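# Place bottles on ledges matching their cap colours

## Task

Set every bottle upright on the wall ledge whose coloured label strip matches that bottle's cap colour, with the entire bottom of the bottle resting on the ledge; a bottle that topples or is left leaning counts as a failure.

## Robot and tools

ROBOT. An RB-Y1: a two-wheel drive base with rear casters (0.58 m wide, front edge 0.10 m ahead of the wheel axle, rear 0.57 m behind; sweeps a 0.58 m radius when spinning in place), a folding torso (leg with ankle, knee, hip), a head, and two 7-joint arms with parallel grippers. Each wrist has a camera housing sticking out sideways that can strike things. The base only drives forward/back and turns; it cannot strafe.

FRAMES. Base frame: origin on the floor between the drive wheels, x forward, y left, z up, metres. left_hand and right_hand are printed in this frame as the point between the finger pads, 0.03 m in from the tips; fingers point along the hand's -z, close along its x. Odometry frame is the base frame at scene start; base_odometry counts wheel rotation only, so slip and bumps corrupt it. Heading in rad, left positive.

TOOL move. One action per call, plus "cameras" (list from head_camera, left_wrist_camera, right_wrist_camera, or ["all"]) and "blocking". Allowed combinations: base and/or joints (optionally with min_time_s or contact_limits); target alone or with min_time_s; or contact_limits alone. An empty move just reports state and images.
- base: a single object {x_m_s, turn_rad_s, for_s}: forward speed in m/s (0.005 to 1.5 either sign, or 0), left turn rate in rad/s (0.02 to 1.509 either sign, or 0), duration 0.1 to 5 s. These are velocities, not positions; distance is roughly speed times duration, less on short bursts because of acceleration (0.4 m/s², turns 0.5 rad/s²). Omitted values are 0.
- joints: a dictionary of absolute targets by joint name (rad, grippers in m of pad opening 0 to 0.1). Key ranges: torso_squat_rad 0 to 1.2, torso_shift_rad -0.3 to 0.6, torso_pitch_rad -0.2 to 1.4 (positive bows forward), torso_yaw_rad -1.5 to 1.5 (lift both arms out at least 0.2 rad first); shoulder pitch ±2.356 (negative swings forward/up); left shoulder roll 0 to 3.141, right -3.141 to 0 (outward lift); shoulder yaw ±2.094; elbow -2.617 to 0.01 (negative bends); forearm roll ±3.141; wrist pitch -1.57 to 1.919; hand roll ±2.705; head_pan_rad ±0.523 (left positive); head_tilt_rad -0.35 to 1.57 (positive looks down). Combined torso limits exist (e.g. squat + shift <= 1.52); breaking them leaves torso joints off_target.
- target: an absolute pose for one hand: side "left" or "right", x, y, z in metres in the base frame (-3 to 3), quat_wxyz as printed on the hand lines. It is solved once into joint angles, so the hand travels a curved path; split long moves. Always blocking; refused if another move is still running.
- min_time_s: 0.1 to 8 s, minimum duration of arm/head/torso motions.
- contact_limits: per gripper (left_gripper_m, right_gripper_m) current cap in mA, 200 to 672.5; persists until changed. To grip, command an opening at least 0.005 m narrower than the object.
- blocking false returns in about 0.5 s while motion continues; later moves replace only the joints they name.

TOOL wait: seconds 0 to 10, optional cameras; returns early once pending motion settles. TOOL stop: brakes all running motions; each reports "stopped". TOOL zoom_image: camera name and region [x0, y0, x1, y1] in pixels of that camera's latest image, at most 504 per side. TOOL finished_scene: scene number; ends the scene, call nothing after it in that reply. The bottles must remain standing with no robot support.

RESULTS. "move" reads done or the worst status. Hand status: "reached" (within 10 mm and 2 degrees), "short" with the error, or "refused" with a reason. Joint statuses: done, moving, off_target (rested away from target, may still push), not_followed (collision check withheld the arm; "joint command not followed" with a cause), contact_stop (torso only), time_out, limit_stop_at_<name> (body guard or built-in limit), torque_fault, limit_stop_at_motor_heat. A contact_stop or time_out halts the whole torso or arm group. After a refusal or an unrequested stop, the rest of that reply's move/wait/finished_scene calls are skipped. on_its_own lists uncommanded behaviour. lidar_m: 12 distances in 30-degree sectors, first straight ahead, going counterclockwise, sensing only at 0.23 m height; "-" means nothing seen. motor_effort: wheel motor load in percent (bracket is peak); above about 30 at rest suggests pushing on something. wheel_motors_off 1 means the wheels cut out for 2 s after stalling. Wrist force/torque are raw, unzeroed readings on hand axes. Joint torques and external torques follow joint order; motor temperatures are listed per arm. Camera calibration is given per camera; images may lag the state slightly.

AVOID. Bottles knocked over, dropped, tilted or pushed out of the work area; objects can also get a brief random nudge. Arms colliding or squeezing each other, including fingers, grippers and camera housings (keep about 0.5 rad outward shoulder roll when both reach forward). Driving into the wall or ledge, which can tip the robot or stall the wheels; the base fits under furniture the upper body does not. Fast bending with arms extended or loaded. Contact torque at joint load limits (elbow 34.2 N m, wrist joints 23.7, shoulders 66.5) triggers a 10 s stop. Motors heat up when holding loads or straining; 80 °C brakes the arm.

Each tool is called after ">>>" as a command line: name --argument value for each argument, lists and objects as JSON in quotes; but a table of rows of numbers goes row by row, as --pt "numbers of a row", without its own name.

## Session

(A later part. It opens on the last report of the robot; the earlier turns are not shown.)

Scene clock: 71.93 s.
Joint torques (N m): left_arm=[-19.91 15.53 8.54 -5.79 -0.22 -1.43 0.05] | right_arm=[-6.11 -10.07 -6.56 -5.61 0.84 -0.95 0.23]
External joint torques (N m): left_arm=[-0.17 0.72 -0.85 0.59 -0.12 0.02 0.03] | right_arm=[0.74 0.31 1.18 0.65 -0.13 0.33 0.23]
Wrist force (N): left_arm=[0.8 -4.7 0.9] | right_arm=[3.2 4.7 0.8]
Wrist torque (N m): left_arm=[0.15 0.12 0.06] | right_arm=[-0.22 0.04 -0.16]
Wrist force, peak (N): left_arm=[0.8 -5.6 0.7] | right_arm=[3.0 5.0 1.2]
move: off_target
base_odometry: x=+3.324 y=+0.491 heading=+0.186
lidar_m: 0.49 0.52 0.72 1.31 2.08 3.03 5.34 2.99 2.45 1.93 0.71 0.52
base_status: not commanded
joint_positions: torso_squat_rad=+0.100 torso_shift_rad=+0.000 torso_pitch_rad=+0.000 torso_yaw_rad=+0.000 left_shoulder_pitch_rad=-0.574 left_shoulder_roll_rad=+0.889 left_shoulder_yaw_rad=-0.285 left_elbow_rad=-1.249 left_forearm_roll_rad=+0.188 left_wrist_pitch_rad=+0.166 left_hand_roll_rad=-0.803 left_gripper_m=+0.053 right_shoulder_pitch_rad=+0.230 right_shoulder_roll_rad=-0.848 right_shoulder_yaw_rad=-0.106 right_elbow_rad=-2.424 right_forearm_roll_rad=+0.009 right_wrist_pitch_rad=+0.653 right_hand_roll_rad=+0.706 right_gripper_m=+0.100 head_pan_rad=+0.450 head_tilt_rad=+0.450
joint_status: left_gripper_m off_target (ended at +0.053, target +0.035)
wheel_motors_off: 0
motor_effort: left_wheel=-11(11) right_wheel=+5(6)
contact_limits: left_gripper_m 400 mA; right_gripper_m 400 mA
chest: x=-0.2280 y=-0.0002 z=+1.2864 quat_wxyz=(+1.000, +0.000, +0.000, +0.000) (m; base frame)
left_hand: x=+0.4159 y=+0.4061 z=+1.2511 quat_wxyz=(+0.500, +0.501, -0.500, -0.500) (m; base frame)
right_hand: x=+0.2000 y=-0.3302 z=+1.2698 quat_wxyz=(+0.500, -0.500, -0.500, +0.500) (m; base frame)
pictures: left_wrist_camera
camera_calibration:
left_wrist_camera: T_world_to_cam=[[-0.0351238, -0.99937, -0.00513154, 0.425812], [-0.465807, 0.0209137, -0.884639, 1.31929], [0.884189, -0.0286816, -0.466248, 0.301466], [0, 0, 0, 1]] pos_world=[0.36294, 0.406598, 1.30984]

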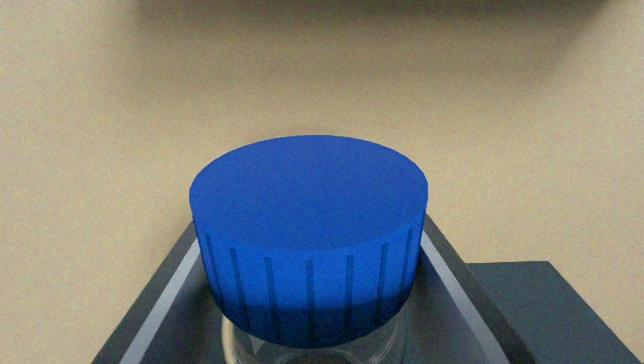

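>>> move --target '{"side": "left", "x": 0.416, "y": 0.406, "z": 1.2575, "quat_wxyz": [0.5, 0.5, -0.5, -0.5]}' --min_time_s 0.4 --cameras '[]'

>>> move --target '{"side": "left", "x": 0.38, "y": 0.405, "z": 1.2585, "quat_wxyz": [0.5, 0.5, -0.5, -0.5]}' --min_time_s 0.6 --cameras '[]'

>>> move --target '{"side": "left", "x": 0.378, "y": 0.405, "z": 1.283, "quat_wxyz": [0.5, 0.5, -0.5, -0.5]}' --min_time_s 0.5 --cameras '["head_camera"]'

>>> move --target '{"side": "left", "x": 0.24, "y": 0.36, "z": 1.32, "quat_wxyz": [0.5, 0.5, -0.5, -0.5]}' --min_time_s 1.0 --cameras '["head_camera"]'

Scene clock: 73.83 s.
Joint torques (N m): left_arm=[-22.17 16.75 8.01 -7.68 -0.17 -1.51 0.53] | right_arm=[-6.54 -11.23 -6.42 -6.29 0.94 -1.16 0.27]
External joint torques (N m): left_arm=[-2.41 1.88 -1.53 -1.46 -0.05 -0.06 0.51] | right_arm=[0.31 -0.86 1.32 -0.03 -0.04 0.12 0.27]
Wrist force (N): left_arm=[1.1 -6.4 1.0] | right_arm=[3.5 3.9 1.1]
Wrist torque (N m): left_arm=[0.15 0.15 -0.09] | right_arm=[-0.15 0.13 -0.11]
Wrist force, peak (N): left_arm=[1.3 -7.0 1.1] | right_arm=[3.4 5.1 1.5]
move: done
base_odometry: x=+3.324 y=+0.491 heading=+0.186
lidar_m: 0.49 0.52 0.71 1.31 2.08 3.02 5.35 2.99 2.44 1.93 0.71 0.52
base_status: not commanded
joint_positions: torso_squat_rad=+0.100 torso_shift_rad=+0.000 torso_pitch_rad=+0.000 torso_yaw_rad=+0.000 left_shoulder_pitch_rad=-0.581 left_shoulder_roll_rad=+0.905 left_shoulder_yaw_rad=-0.293 left_elbow_rad=-1.261 left_forearm_roll_rad=+0.201 left_wrist_pitch_rad=+0.179 left_hand_roll_rad=-0.798 left_gripper_m=+0.053 right_shoulder_pitch_rad=+0.230 right_shoulder_roll_rad=-0.848 right_shoulder_yaw_rad=-0.106 right_elbow_rad=-2.424 right_forearm_roll_rad=+0.009 right_wrist_pitch_rad=+0.653 right_hand_roll_rad=+0.706 right_gripper_m=+0.100 head_pan_rad=+0.450 head_tilt_rad=+0.450
joint_status: all done
wheel_motors_off: 0
motor_effort: left_wheel=-10(11) right_wheel=+4(6)
contact_limits: left_gripper_m 400 mA; right_gripper_m 400 mA
chest: x=-0.2280 y=-0.0002 z=+1.2864 quat_wxyz=(+1.000, +0.000, +0.000, +0.000) (m; base frame)
left_hand: x=+0.4160 y=+0.4062 z=+1.2574 quat_wxyz=(+0.500, +0.500, -0.500, -0.500) (m; base frame)
left_hand_status: reached (checked arc, planned for 0.4 s): 0 mm and 0.0 deg off.
right_hand: x=+0.2000 y=-0.3302 z=+1.2698 quat_wxyz=(+0.500, -0.500, -0.500, +0.500) (m; base frame)
pictures: none
No camera images: "cameras" was empty.

Scene clock: 74.77 s.
Joint torques (N m): left_arm=[-19.36 16.16 11.2 -7.19 -0.47 -1.85 0.46] | right_arm=[-6.9 -10.88 -6.99 -5.84 0.86 -1.07 0.21]
External joint torques (N m): left_arm=[-1.8 1.18 0.97 -1.08 -0.23 -0.45 0.45] | right_arm=[-0.06 -0.51 0.75 0.43 -0.12 0.22 0.22]
Wrist force (N): left_arm=[1.6 -6.5 1.1] | right_arm=[2.9 4.6 1.3]
Wrist torque (N m): left_arm=[0.14 0.16 -0.08] | right_arm=[-0.24 0.02 -0.12]
Wrist force, peak (N): left_arm=[0.9 -7.9 1.5] | right_arm=[3.4 5.0 0.7]
move: done
base_odometry: x=+3.324 y=+0.491 heading=+0.186
lidar_m: 0.50 0.52 0.72 1.31 2.08 3.03 5.33 2.99 2.44 1.94 0.70 0.52
base_status: not commanded
joint_positions: torso_squat_rad=+0.100 torso_shift_rad=+0.000 torso_pitch_rad=+0.000 torso_yaw_rad=+0.000 left_shoulder_pitch_rad=-0.422 left_shoulder_roll_rad=+0.947 left_shoulder_yaw_rad=-0.205 left_elbow_rad=-1.479 left_forearm_roll_rad=+0.169 left_wrist_pitch_rad=+0.255 left_hand_roll_rad=-0.759 left_gripper_m=+0.053 right_shoulder_pitch_rad=+0.230 right_shoulder_roll_rad=-0.848 right_shoulder_yaw_rad=-0.106 right_elbow_rad=-2.424 right_forearm_roll_rad=+0.009 right_wrist_pitch_rad=+0.653 right_hand_roll_rad=+0.706 right_gripper_m=+0.100 head_pan_rad=+0.450 head_tilt_rad=+0.450
joint_status: all done
wheel_motors_off: 0
motor_effort: left_wheel=-11(11) right_wheel=+5(6)
contact_limits: left_gripper_m 400 mA; right_gripper_m 400 mA
chest: x=-0.2280 y=-0.0002 z=+1.2864 quat_wxyz=(+1.000, +0.000, +0.000, +0.000) (m; base frame)
left_hand: x=+0.3805 y=+0.4057 z=+1.2587 quat_wxyz=(+0.499, +0.499, -0.500, -0.501) (m; base frame)
left_hand_status: reached (checked arc, planned for 0.6 s): 1 mm and 0.2 deg off.
right_hand: x=+0.2000 y=-0.3302 z=+1.2698 quat_wxyz=(+0.500, -0.500, -0.500, +0.500) (m; base frame)
pictures: none
No camera images: "cameras" was empty.

Scene clock: 75.60 s.
Joint torques (N m): left_arm=[-45.88 28.4 28.05 -13.3 -2.07 -5.62 0.64] | right_arm=[-6.16 -10.79 -6.61 -5.74 0.89 -1.01 0.23]
External joint torques (N m): left_arm=[-28.44 13.26 17.42 -7.7 -1.75 -4.24 0.63] | right_arm=[0.68 -0.41 1.14 0.52 -0.09 0.27 0.24]
Wrist force (N): left_arm=[6.9 -53.5 25.2] | right_arm=[2.8 4.2 1.3]
Wrist torque (N m): left_arm=[4.25 0.62 -0.11] | right_arm=[-0.15 0.04 -0.15]
Wrist force, peak (N): left_arm=[6.7 -58.0 26.8] | right_arm=[2.6 5.5 0.9]
move: done
base_odometry: x=+3.324 y=+0.491 heading=+0.186
lidar_m: 0.50 0.52 0.72 1.31 2.07 3.03 5.34 2.99 2.44 1.93 0.71 0.52
base_status: not commanded
joint_positions: torso_squat_rad=+0.100 torso_shift_rad=+0.000 torso_pitch_rad=+0.000 torso_yaw_rad=+0.000 left_shoulder_pitch_rad=-0.433 left_shoulder_roll_rad=+0.998 left_shoulder_yaw_rad=-0.214 left_elbow_rad=-1.528 left_forearm_roll_rad=+0.212 left_wrist_pitch_rad=+0.313 left_hand_roll_rad=-0.745 left_gripper_m=+0.053 right_shoulder_pitch_rad=+0.230 right_shoulder_roll_rad=-0.848 right_shoulder_yaw_rad=-0.106 right_elbow_rad=-2.424 right_forearm_roll_rad=+0.009 right_wrist_pitch_rad=+0.653 right_hand_roll_rad=+0.706 right_gripper_m=+0.100 head_pan_rad=+0.450 head_tilt_rad=+0.450
joint_status: all done
wheel_motors_off: 0
motor_effort: left_wheel=-6(11) right_wheel=+5(6)
contact_limits: left_gripper_m 400 mA; right_gripper_m 400 mA
chest: x=-0.2279 y=+0.0001 z=+1.2864 quat_wxyz=(+1.000, +0.000, +0.000, +0.000) (m; base frame)
left_hand: x=+0.3774 y=+0.4057 z=+1.2753 quat_wxyz=(+0.504, +0.497, -0.497, -0.502) (m; base frame)
left_hand_status: reached (checked arc, planned for 0.5 s): 8 mm and 0.7 deg off.
right_hand: x=+0.2003 y=-0.3298 z=+1.2698 quat_wxyz=(+0.500, -0.500, -0.499, +0.500) (m; base frame)
pictures: head_camera
camera_calibration:
head_camera: T_world_to_cam=[[0.411993, -0.910788, 0.0269664, 0.0496136], [-0.355734, -0.188021, -0.915479, 1.34612], [0.838877, 0.367578, -0.401462, 0.712399], [0, 0, 0, 1]] pos_world=[-0.139193, 0.0364246, 1.51701]

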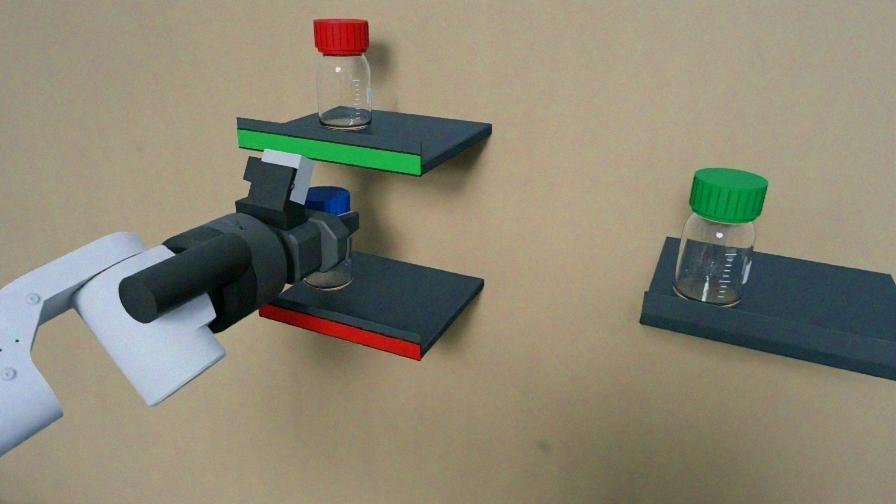

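Scene clock: 76.93 s.
Joint torques (N m): left_arm=[-11.43 14.23 10.94 -4.61 -1.07 -1.55 0.27] | right_arm=[-6.47 -10.83 -6.71 -6.04 0.94 -1.2 0.09]
External joint torques (N m): left_arm=[-1.65 1.47 0.76 -0.69 -0.12 -0.52 0.26] | right_arm=[0.38 -0.46 1.03 0.22 -0.04 0.08 0.1]
Wrist force (N): left_arm=[0.7 -6.9 1.0] | right_arm=[3.0 4.3 -0.1]
Wrist torque (N m): left_arm=[0.22 0.09 -0.10] | right_arm=[-0.26 0.06 -0.13]
Wrist force, peak (N): left_arm=[6.5 -53.5 25.6] | right_arm=[2.9 5.2 1.2]
move: done
base_odometry: x=+3.324 y=+0.491 heading=+0.186
lidar_m: 0.50 0.52 0.72 1.31 2.08 3.02 5.34 2.98 2.43 1.93 0.71 0.52
base_status: not commanded
joint_positions: torso_squat_rad=+0.100 torso_shift_rad=+0.000 torso_pitch_rad=+0.000 torso_yaw_rad=+0.000 left_shoulder_pitch_rad=+0.076 left_shoulder_roll_rad=+1.125 left_shoulder_yaw_rad=+0.128 left_elbow_rad=-2.279 left_forearm_roll_rad=+0.121 left_wrist_pitch_rad=+0.657 left_hand_roll_rad=-0.536 left_gripper_m=+0.053 right_shoulder_pitch_rad=+0.230 right_shoulder_roll_rad=-0.848 right_shoulder_yaw_rad=-0.106 right_elbow_rad=-2.424 right_forearm_roll_rad=+0.009 right_wrist_pitch_rad=+0.653 right_hand_roll_rad=+0.706 right_gripper_m=+0.100 head_pan_rad=+0.450 head_tilt_rad=+0.450
joint_status: all done
wheel_motors_off: 0
motor_effort: left_wheel=-12(18) right_wheel=+5(7)
contact_limits: left_gripper_m 400 mA; right_gripper_m 400 mA
chest: x=-0.2280 y=-0.0002 z=+1.2864 quat_wxyz=(+1.000, +0.000, +0.000, +0.000) (m; base frame)
left_hand: x=+0.2400 y=+0.3597 z=+1.3202 quat_wxyz=(+0.500, +0.500, -0.500, -0.500) (m; base frame)
left_hand_status: reached (checked arc, planned for 1.0 s): 0 mm and 0.0 deg off.
right_hand: x=+0.2001 y=-0.3301 z=+1.2698 quat_wxyz=(+0.500, -0.500, -0.500, +0.500) (m; base frame)
pictures: head_camera
camera_calibration:
head_camera: T_world_to_cam=[[0.411834, -0.910871, 0.0265775, 0.0498986], [-0.355449, -0.187428, -0.915711, 1.34644], [0.839076, 0.367674, -0.400957, 0.712014], [0, 0, 0, 1]] pos_world=[-0.139394, 0.0360233, 1.51711]

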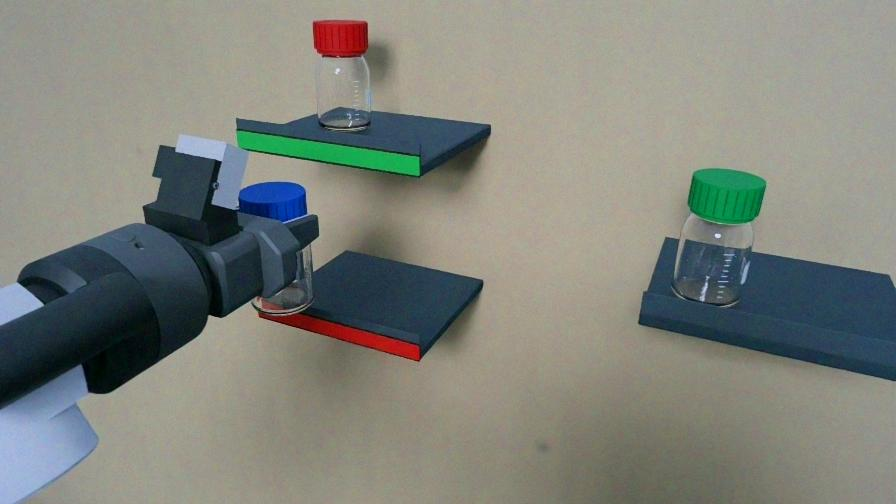

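>>> move --target '{"side": "left", "x": 0.23, "y": 0.14, "z": 1.405, "quat_wxyz": [0.5, 0.5, -0.5, -0.5]}' --min_time_s 1.0 --cameras '[]'

>>> move --joints '{"head_pan_rad": 0.0, "head_tilt_rad": 0.4}' --cameras '["left_wrist_camera", "head_camera"]'

>>> move --target '{"side": "left", "x": 0.28, "y": -0.08, "z": 1.39, "quat_wxyz": [0.5, 0.5, -0.5, -0.5]}' --min_time_s 1.1 --cameras '["left_wrist_camera", "head_camera"]'

Scene clock: 80.33 s.
Joint torques (N m): left_arm=[-16.46 6.7 8.7 -2.46 -1.8 -1.65 0.09] | right_arm=[-6.27 -10.85 -6.7 -5.9 1 -0.95 0.21]
External joint torques (N m): left_arm=[-0.59 1.16 0.65 -0.51 -0.14 -0.47 0.08] | right_arm=[0.58 -0.48 1.04 0.36 0.02 0.33 0.22]
Wrist force (N): left_arm=[0.9 -6.6 0.6] | right_arm=[3.3 4.2 0.8]
Wrist torque (N m): left_arm=[0.15 0.11 0.04] | right_arm=[-0.23 0.06 -0.12]
Wrist force, peak (N): left_arm=[-0.2 -8.2 0.4] | right_arm=[3.3 5.3 0.7]
move: done
base_odometry: x=+3.324 y=+0.491 heading=+0.186
lidar_m: 0.50 0.52 0.71 1.31 2.07 3.02 5.34 2.98 2.44 1.93 0.72 0.52
base_status: not commanded
joint_positions: torso_squat_rad=+0.100 torso_shift_rad=+0.000 torso_pitch_rad=+0.000 torso_yaw_rad=+0.000 left_shoulder_pitch_rad=-0.873 left_shoulder_roll_rad=+0.720 left_shoulder_yaw_rad=-0.498 left_elbow_rad=-2.432 left_forearm_roll_rad=-0.062 left_wrist_pitch_rad=+1.657 left_hand_roll_rad=-0.618 left_gripper_m=+0.053 right_shoulder_pitch_rad=+0.230 right_shoulder_roll_rad=-0.848 right_shoulder_yaw_rad=-0.106 right_elbow_rad=-2.424 right_forearm_roll_rad=+0.009 right_wrist_pitch_rad=+0.653 right_hand_roll_rad=+0.706 right_gripper_m=+0.100 head_pan_rad=+0.450 head_tilt_rad=+0.450
joint_status: all done
wheel_motors_off: 0
motor_effort: left_wheel=-11(12) right_wheel=+6(6)
contact_limits: left_gripper_m 400 mA; right_gripper_m 400 mA
chest: x=-0.2280 y=-0.0002 z=+1.2864 quat_wxyz=(+1.000, +0.000, +0.000, +0.000) (m; base frame)
left_hand: x=+0.2297 y=+0.1398 z=+1.4051 quat_wxyz=(+0.499, +0.500, -0.501, -0.500) (m; base frame)
left_hand_status: reached (checked arc, planned for 1.1 s): 0 mm and 0.1 deg off.
right_hand: x=+0.2001 y=-0.3302 z=+1.2698 quat_wxyz=(+0.500, -0.500, -0.500, +0.500) (m; base frame)
pictures: none
No camera images: "cameras" was empty.

Scene clock: 81.30 s.
Joint torques (N m): left_arm=[-16.5 7.13 8.57 -2.5 -1.92 -1.59 0.05] | right_arm=[-6.75 -10.8 -6.75 -5.89 0.85 -1.22 0.16]
External joint torques (N m): left_arm=[-0.64 1.59 0.52 -0.55 -0.26 -0.41 0.04] | right_arm=[0.1 -0.42 0.99 0.38 -0.13 0.06 0.17]
Wrist force (N): left_arm=[0.7 -6.6 1.0] | right_arm=[3.6 3.2 1.3]
Wrist torque (N m): left_arm=[0.18 0.07 0.04] | right_arm=[-0.09 0.07 -0.14]
Wrist force, peak (N): left_arm=[0.9 -6.9 0.8] | right_arm=[3.1 5.3 0.1]
move: done
base_odometry: x=+3.324 y=+0.491 heading=+0.186
lidar_m: 0.50 0.52 0.72 1.31 2.08 3.02 5.34 2.99 2.45 1.94 0.71 0.52
base_status: not commanded
joint_positions: torso_squat_rad=+0.100 torso_shift_rad=+0.000 torso_pitch_rad=+0.000 torso_yaw_rad=+0.000 left_shoulder_pitch_rad=-0.873 left_shoulder_roll_rad=+0.720 left_shoulder_yaw_rad=-0.498 left_elbow_rad=-2.432 left_forearm_roll_rad=-0.062 left_wrist_pitch_rad=+1.657 left_hand_roll_rad=-0.618 left_gripper_m=+0.053 right_shoulder_pitch_rad=+0.230 right_shoulder_roll_rad=-0.848 right_shoulder_yaw_rad=-0.106 right_elbow_rad=-2.424 right_forearm_roll_rad=+0.009 right_wrist_pitch_rad=+0.653 right_hand_roll_rad=+0.706 right_gripper_m=+0.100 head_pan_rad=+0.000 head_tilt_rad=+0.400
joint_status: all done
wheel_motors_off: 0
motor_effort: left_wheel=-11(12) right_wheel=+5(6)
contact_limits: left_gripper_m 400 mA; right_gripper_m 400 mA
chest: x=-0.2280 y=-0.0002 z=+1.2864 quat_wxyz=(+1.000, +0.000, +0.000, +0.000) (m; base frame)
left_hand: x=+0.2297 y=+0.1398 z=+1.4051 quat_wxyz=(+0.499, +0.500, -0.501, -0.500) (m; base frame)
right_hand: x=+0.2001 y=-0.3302 z=+1.2698 quat_wxyz=(+0.500, -0.500, -0.500, +0.500) (m; base frame)
pictures: head_camera, left_wrist_camera
camera_calibration:
head_camera: T_world_to_cam=[[-0.0266746, -0.999329, 0.0251136, -0.0383352], [-0.355674, -0.0139907, -0.934505, 1.37433], [0.934229, -0.0338598, -0.355062, 0.663183], [0, 0, 0, 1]] pos_world=[-0.131772, 0.00337369, 1.52076]
left_wrist_camera: T_world_to_cam=[[-0.0379044, -0.999268, -0.00523208, 0.154651], [-0.466538, 0.0223265, -0.88422, 1.37368], [0.883689, -0.0310749, -0.467042, 0.531857], [0, 0, 0, 1]] pos_world=[0.176738, 0.140396, 1.46384]

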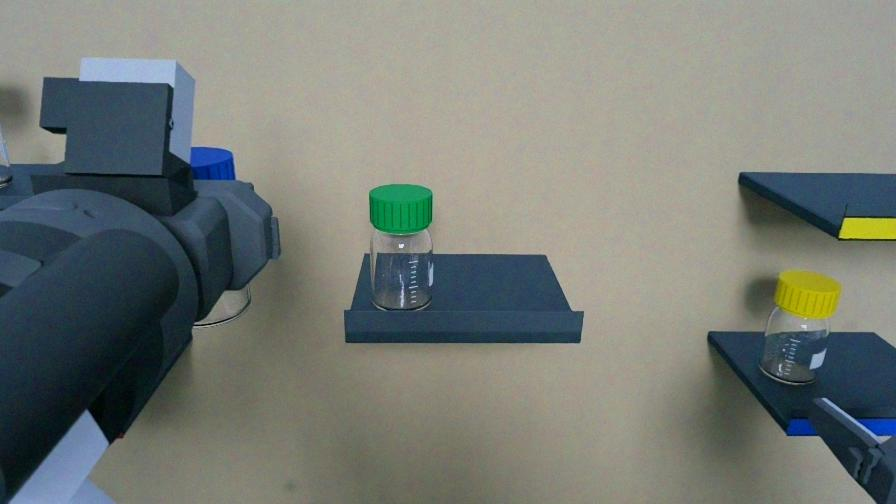

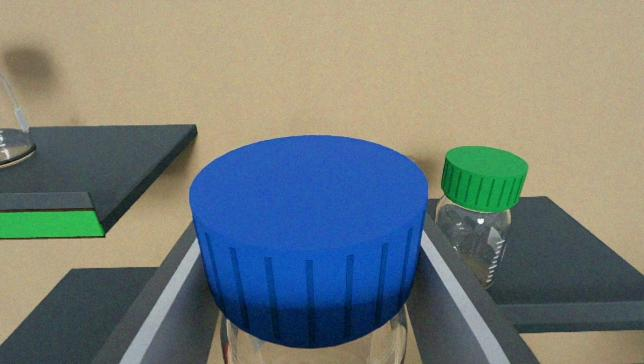

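Scene clock: 83.03 s.
Joint torques (N m): left_arm=[-19.6 5.47 9.16 -3.53 -1.97 -0.87 0.35] | right_arm=[-6.51 -10.55 -6.64 -5.71 0.84 -0.9 0.24]
External joint torques (N m): left_arm=[-0.48 1.88 0.16 0.39 -0.12 -0.03 0.34] | right_arm=[0.33 -0.18 1.1 0.56 -0.14 0.39 0.24]
Wrist force (N): left_arm=[0.8 -6.5 0.8] | right_arm=[3.3 4.2 0.8]
Wrist torque (N m): left_arm=[0.15 0.08 -0.09] | right_arm=[-0.19 0.08 -0.16]
Wrist force, peak (N): left_arm=[1.8 -7.5 1.6] | right_arm=[3.6 5.2 1.6]
move: done
base_odometry: x=+3.324 y=+0.491 heading=+0.186
lidar_m: 0.49 0.52 0.73 1.30 2.09 3.03 5.33 2.98 2.44 1.94 0.71 0.52
base_status: not commanded
joint_positions: torso_squat_rad=+0.100 torso_shift_rad=+0.000 torso_pitch_rad=+0.000 torso_yaw_rad=+0.000 left_shoulder_pitch_rad=-1.309 left_shoulder_roll_rad=+0.127 left_shoulder_yaw_rad=-0.841 left_elbow_rad=-1.638 left_forearm_roll_rad=-0.342 left_wrist_pitch_rad=+1.619 left_hand_roll_rad=-0.429 left_gripper_m=+0.053 right_shoulder_pitch_rad=+0.230 right_shoulder_roll_rad=-0.848 right_shoulder_yaw_rad=-0.106 right_elbow_rad=-2.424 right_forearm_roll_rad=+0.009 right_wrist_pitch_rad=+0.653 right_hand_roll_rad=+0.706 right_gripper_m=+0.100 head_pan_rad=+0.000 head_tilt_rad=+0.400
joint_status: all done
wheel_motors_off: 0
motor_effort: left_wheel=-11(12) right_wheel=+5(7)
contact_limits: left_gripper_m 400 mA; right_gripper_m 400 mA
chest: x=-0.2280 y=-0.0002 z=+1.2864 quat_wxyz=(+1.000, +0.000, +0.000, +0.000) (m; base frame)
left_hand: x=+0.2798 y=-0.0802 z=+1.3901 quat_wxyz=(+0.500, +0.500, -0.500, -0.500) (m; base frame)
left_hand_status: reached (checked arc, planned for 1.1 s): 0 mm and 0.0 deg off.
right_hand: x=+0.2001 y=-0.3302 z=+1.2698 quat_wxyz=(+0.500, -0.500, -0.500, +0.500) (m; base frame)
pictures: head_camera, left_wrist_camera
camera_calibration:
head_camera: T_world_to_cam=[[-0.0266405, -0.999327, 0.0252082, -0.038477], [-0.355591, -0.0140943, -0.934535, 1.37436], [0.934262, -0.0338603, -0.354976, 0.663149], [0, 0, 0, 1]] pos_world=[-0.131872, 0.00337394, 1.52076]
left_wrist_camera: T_world_to_cam=[[-0.0365133, -0.999321, -0.00494041, -0.0641052], [-0.466596, 0.0214199, -0.884211, 1.38876], [0.883717, -0.0299803, -0.467061, 0.473809], [0, 0, 0, 1]] pos_world=[0.226937, -0.0796038, 1.44894]

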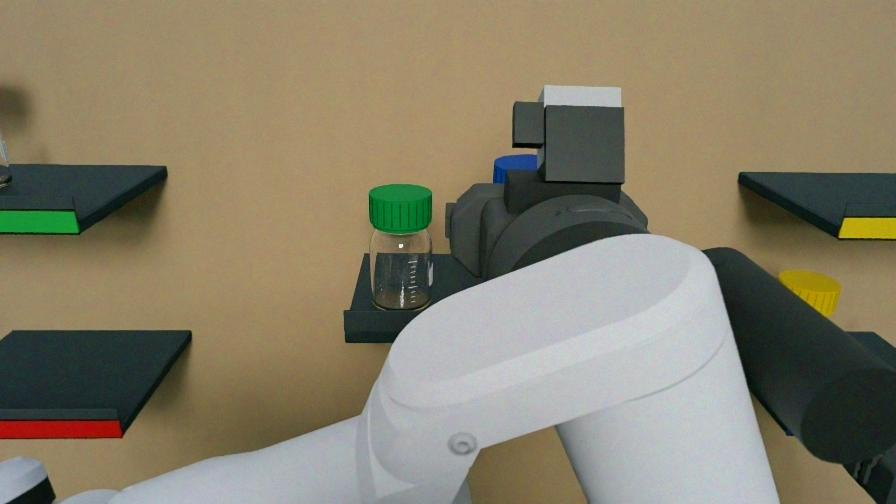

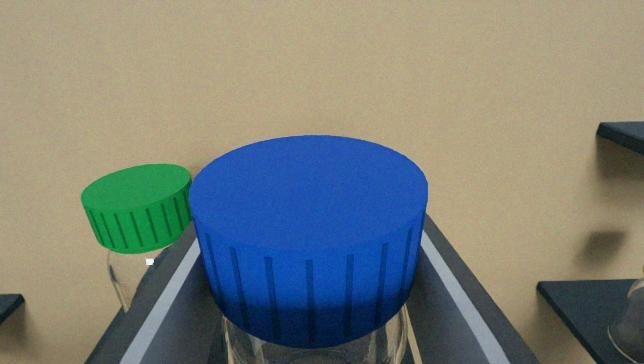

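>>> move --target '{"side": "left", "x": 0.374, "y": -0.09, "z": 1.385, "quat_wxyz": [0.5, 0.5, -0.5, -0.5]}' --min_time_s 0.9 --cameras '["left_wrist_camera"]'

>>> move --target '{"side": "left", "x": 0.374, "y": -0.09, "z": 1.347, "quat_wxyz": [0.5, 0.5, -0.5, -0.5]}' --min_time_s 0.8 --cameras '[]'

>>> move --target '{"side": "left", "x": 0.374, "y": -0.09, "z": 1.343, "quat_wxyz": [0.5, 0.5, -0.5, -0.5]}' --min_time_s 0.4 --cameras '["head_camera", "left_wrist_camera"]'

Scene clock: 85.47 s.
Joint torques (N m): left_arm=[-23.89 6.86 8.74 -4.47 -2 -0.63 0.31] | right_arm=[-6.48 -10.81 -6.82 -5.79 0.74 -1.23 0.29]
External joint torques (N m): left_arm=[-1.66 0.55 1.09 0.08 -0.21 0 0.3] | right_arm=[0.36 -0.43 0.92 0.48 -0.24 0.05 0.3]
Wrist force (N): left_arm=[0.8 -6.6 1.1] | right_arm=[3.1 4.0 0.7]
Wrist torque (N m): left_arm=[0.16 0.11 -0.09] | right_arm=[-0.17 0.05 -0.15]
Wrist force, peak (N): left_arm=[-0.4 -7.6 0.9] | right_arm=[2.9 5.4 0.8]
move: done
base_odometry: x=+3.324 y=+0.491 heading=+0.186
lidar_m: 0.50 0.52 0.72 1.31 2.08 3.03 5.34 2.99 2.44 1.93 0.71 0.52
base_status: not commanded
joint_positions: torso_squat_rad=+0.100 torso_shift_rad=+0.000 torso_pitch_rad=+0.000 torso_yaw_rad=+0.000 left_shoulder_pitch_rad=-1.439 left_shoulder_roll_rad=+0.078 left_shoulder_yaw_rad=-0.811 left_elbow_rad=-1.122 left_forearm_roll_rad=-0.298 left_wrist_pitch_rad=+1.241 left_hand_roll_rad=-0.315 left_gripper_m=+0.053 right_shoulder_pitch_rad=+0.230 right_shoulder_roll_rad=-0.848 right_shoulder_yaw_rad=-0.106 right_elbow_rad=-2.424 right_forearm_roll_rad=+0.009 right_wrist_pitch_rad=+0.653 right_hand_roll_rad=+0.706 right_gripper_m=+0.100 head_pan_rad=+0.000 head_tilt_rad=+0.400
joint_status: all done
wheel_motors_off: 0
motor_effort: left_wheel=-11(12) right_wheel=+5(7)
contact_limits: left_gripper_m 400 mA; right_gripper_m 400 mA
chest: x=-0.2280 y=-0.0002 z=+1.2864 quat_wxyz=(+1.000, +0.000, +0.000, +0.000) (m; base frame)
left_hand: x=+0.3738 y=-0.0899 z=+1.3850 quat_wxyz=(+0.500, +0.500, -0.500, -0.500) (m; base frame)
left_hand_status: reached (checked arc, planned for 0.9 s): 0 mm and 0.0 deg off.
right_hand: x=+0.2001 y=-0.3302 z=+1.2698 quat_wxyz=(+0.500, -0.500, -0.500, +0.500) (m; base frame)
pictures: left_wrist_camera
camera_calibration:
left_wrist_camera: T_world_to_cam=[[-0.0367025, -0.999311, -0.00551823, -0.0694968], [-0.466652, 0.0220215, -0.884167, 1.42828], [0.883679, -0.029876, -0.467139, 0.388289], [0, 0, 0, 1]] pos_world=[0.320837, -0.0893013, 1.44384]

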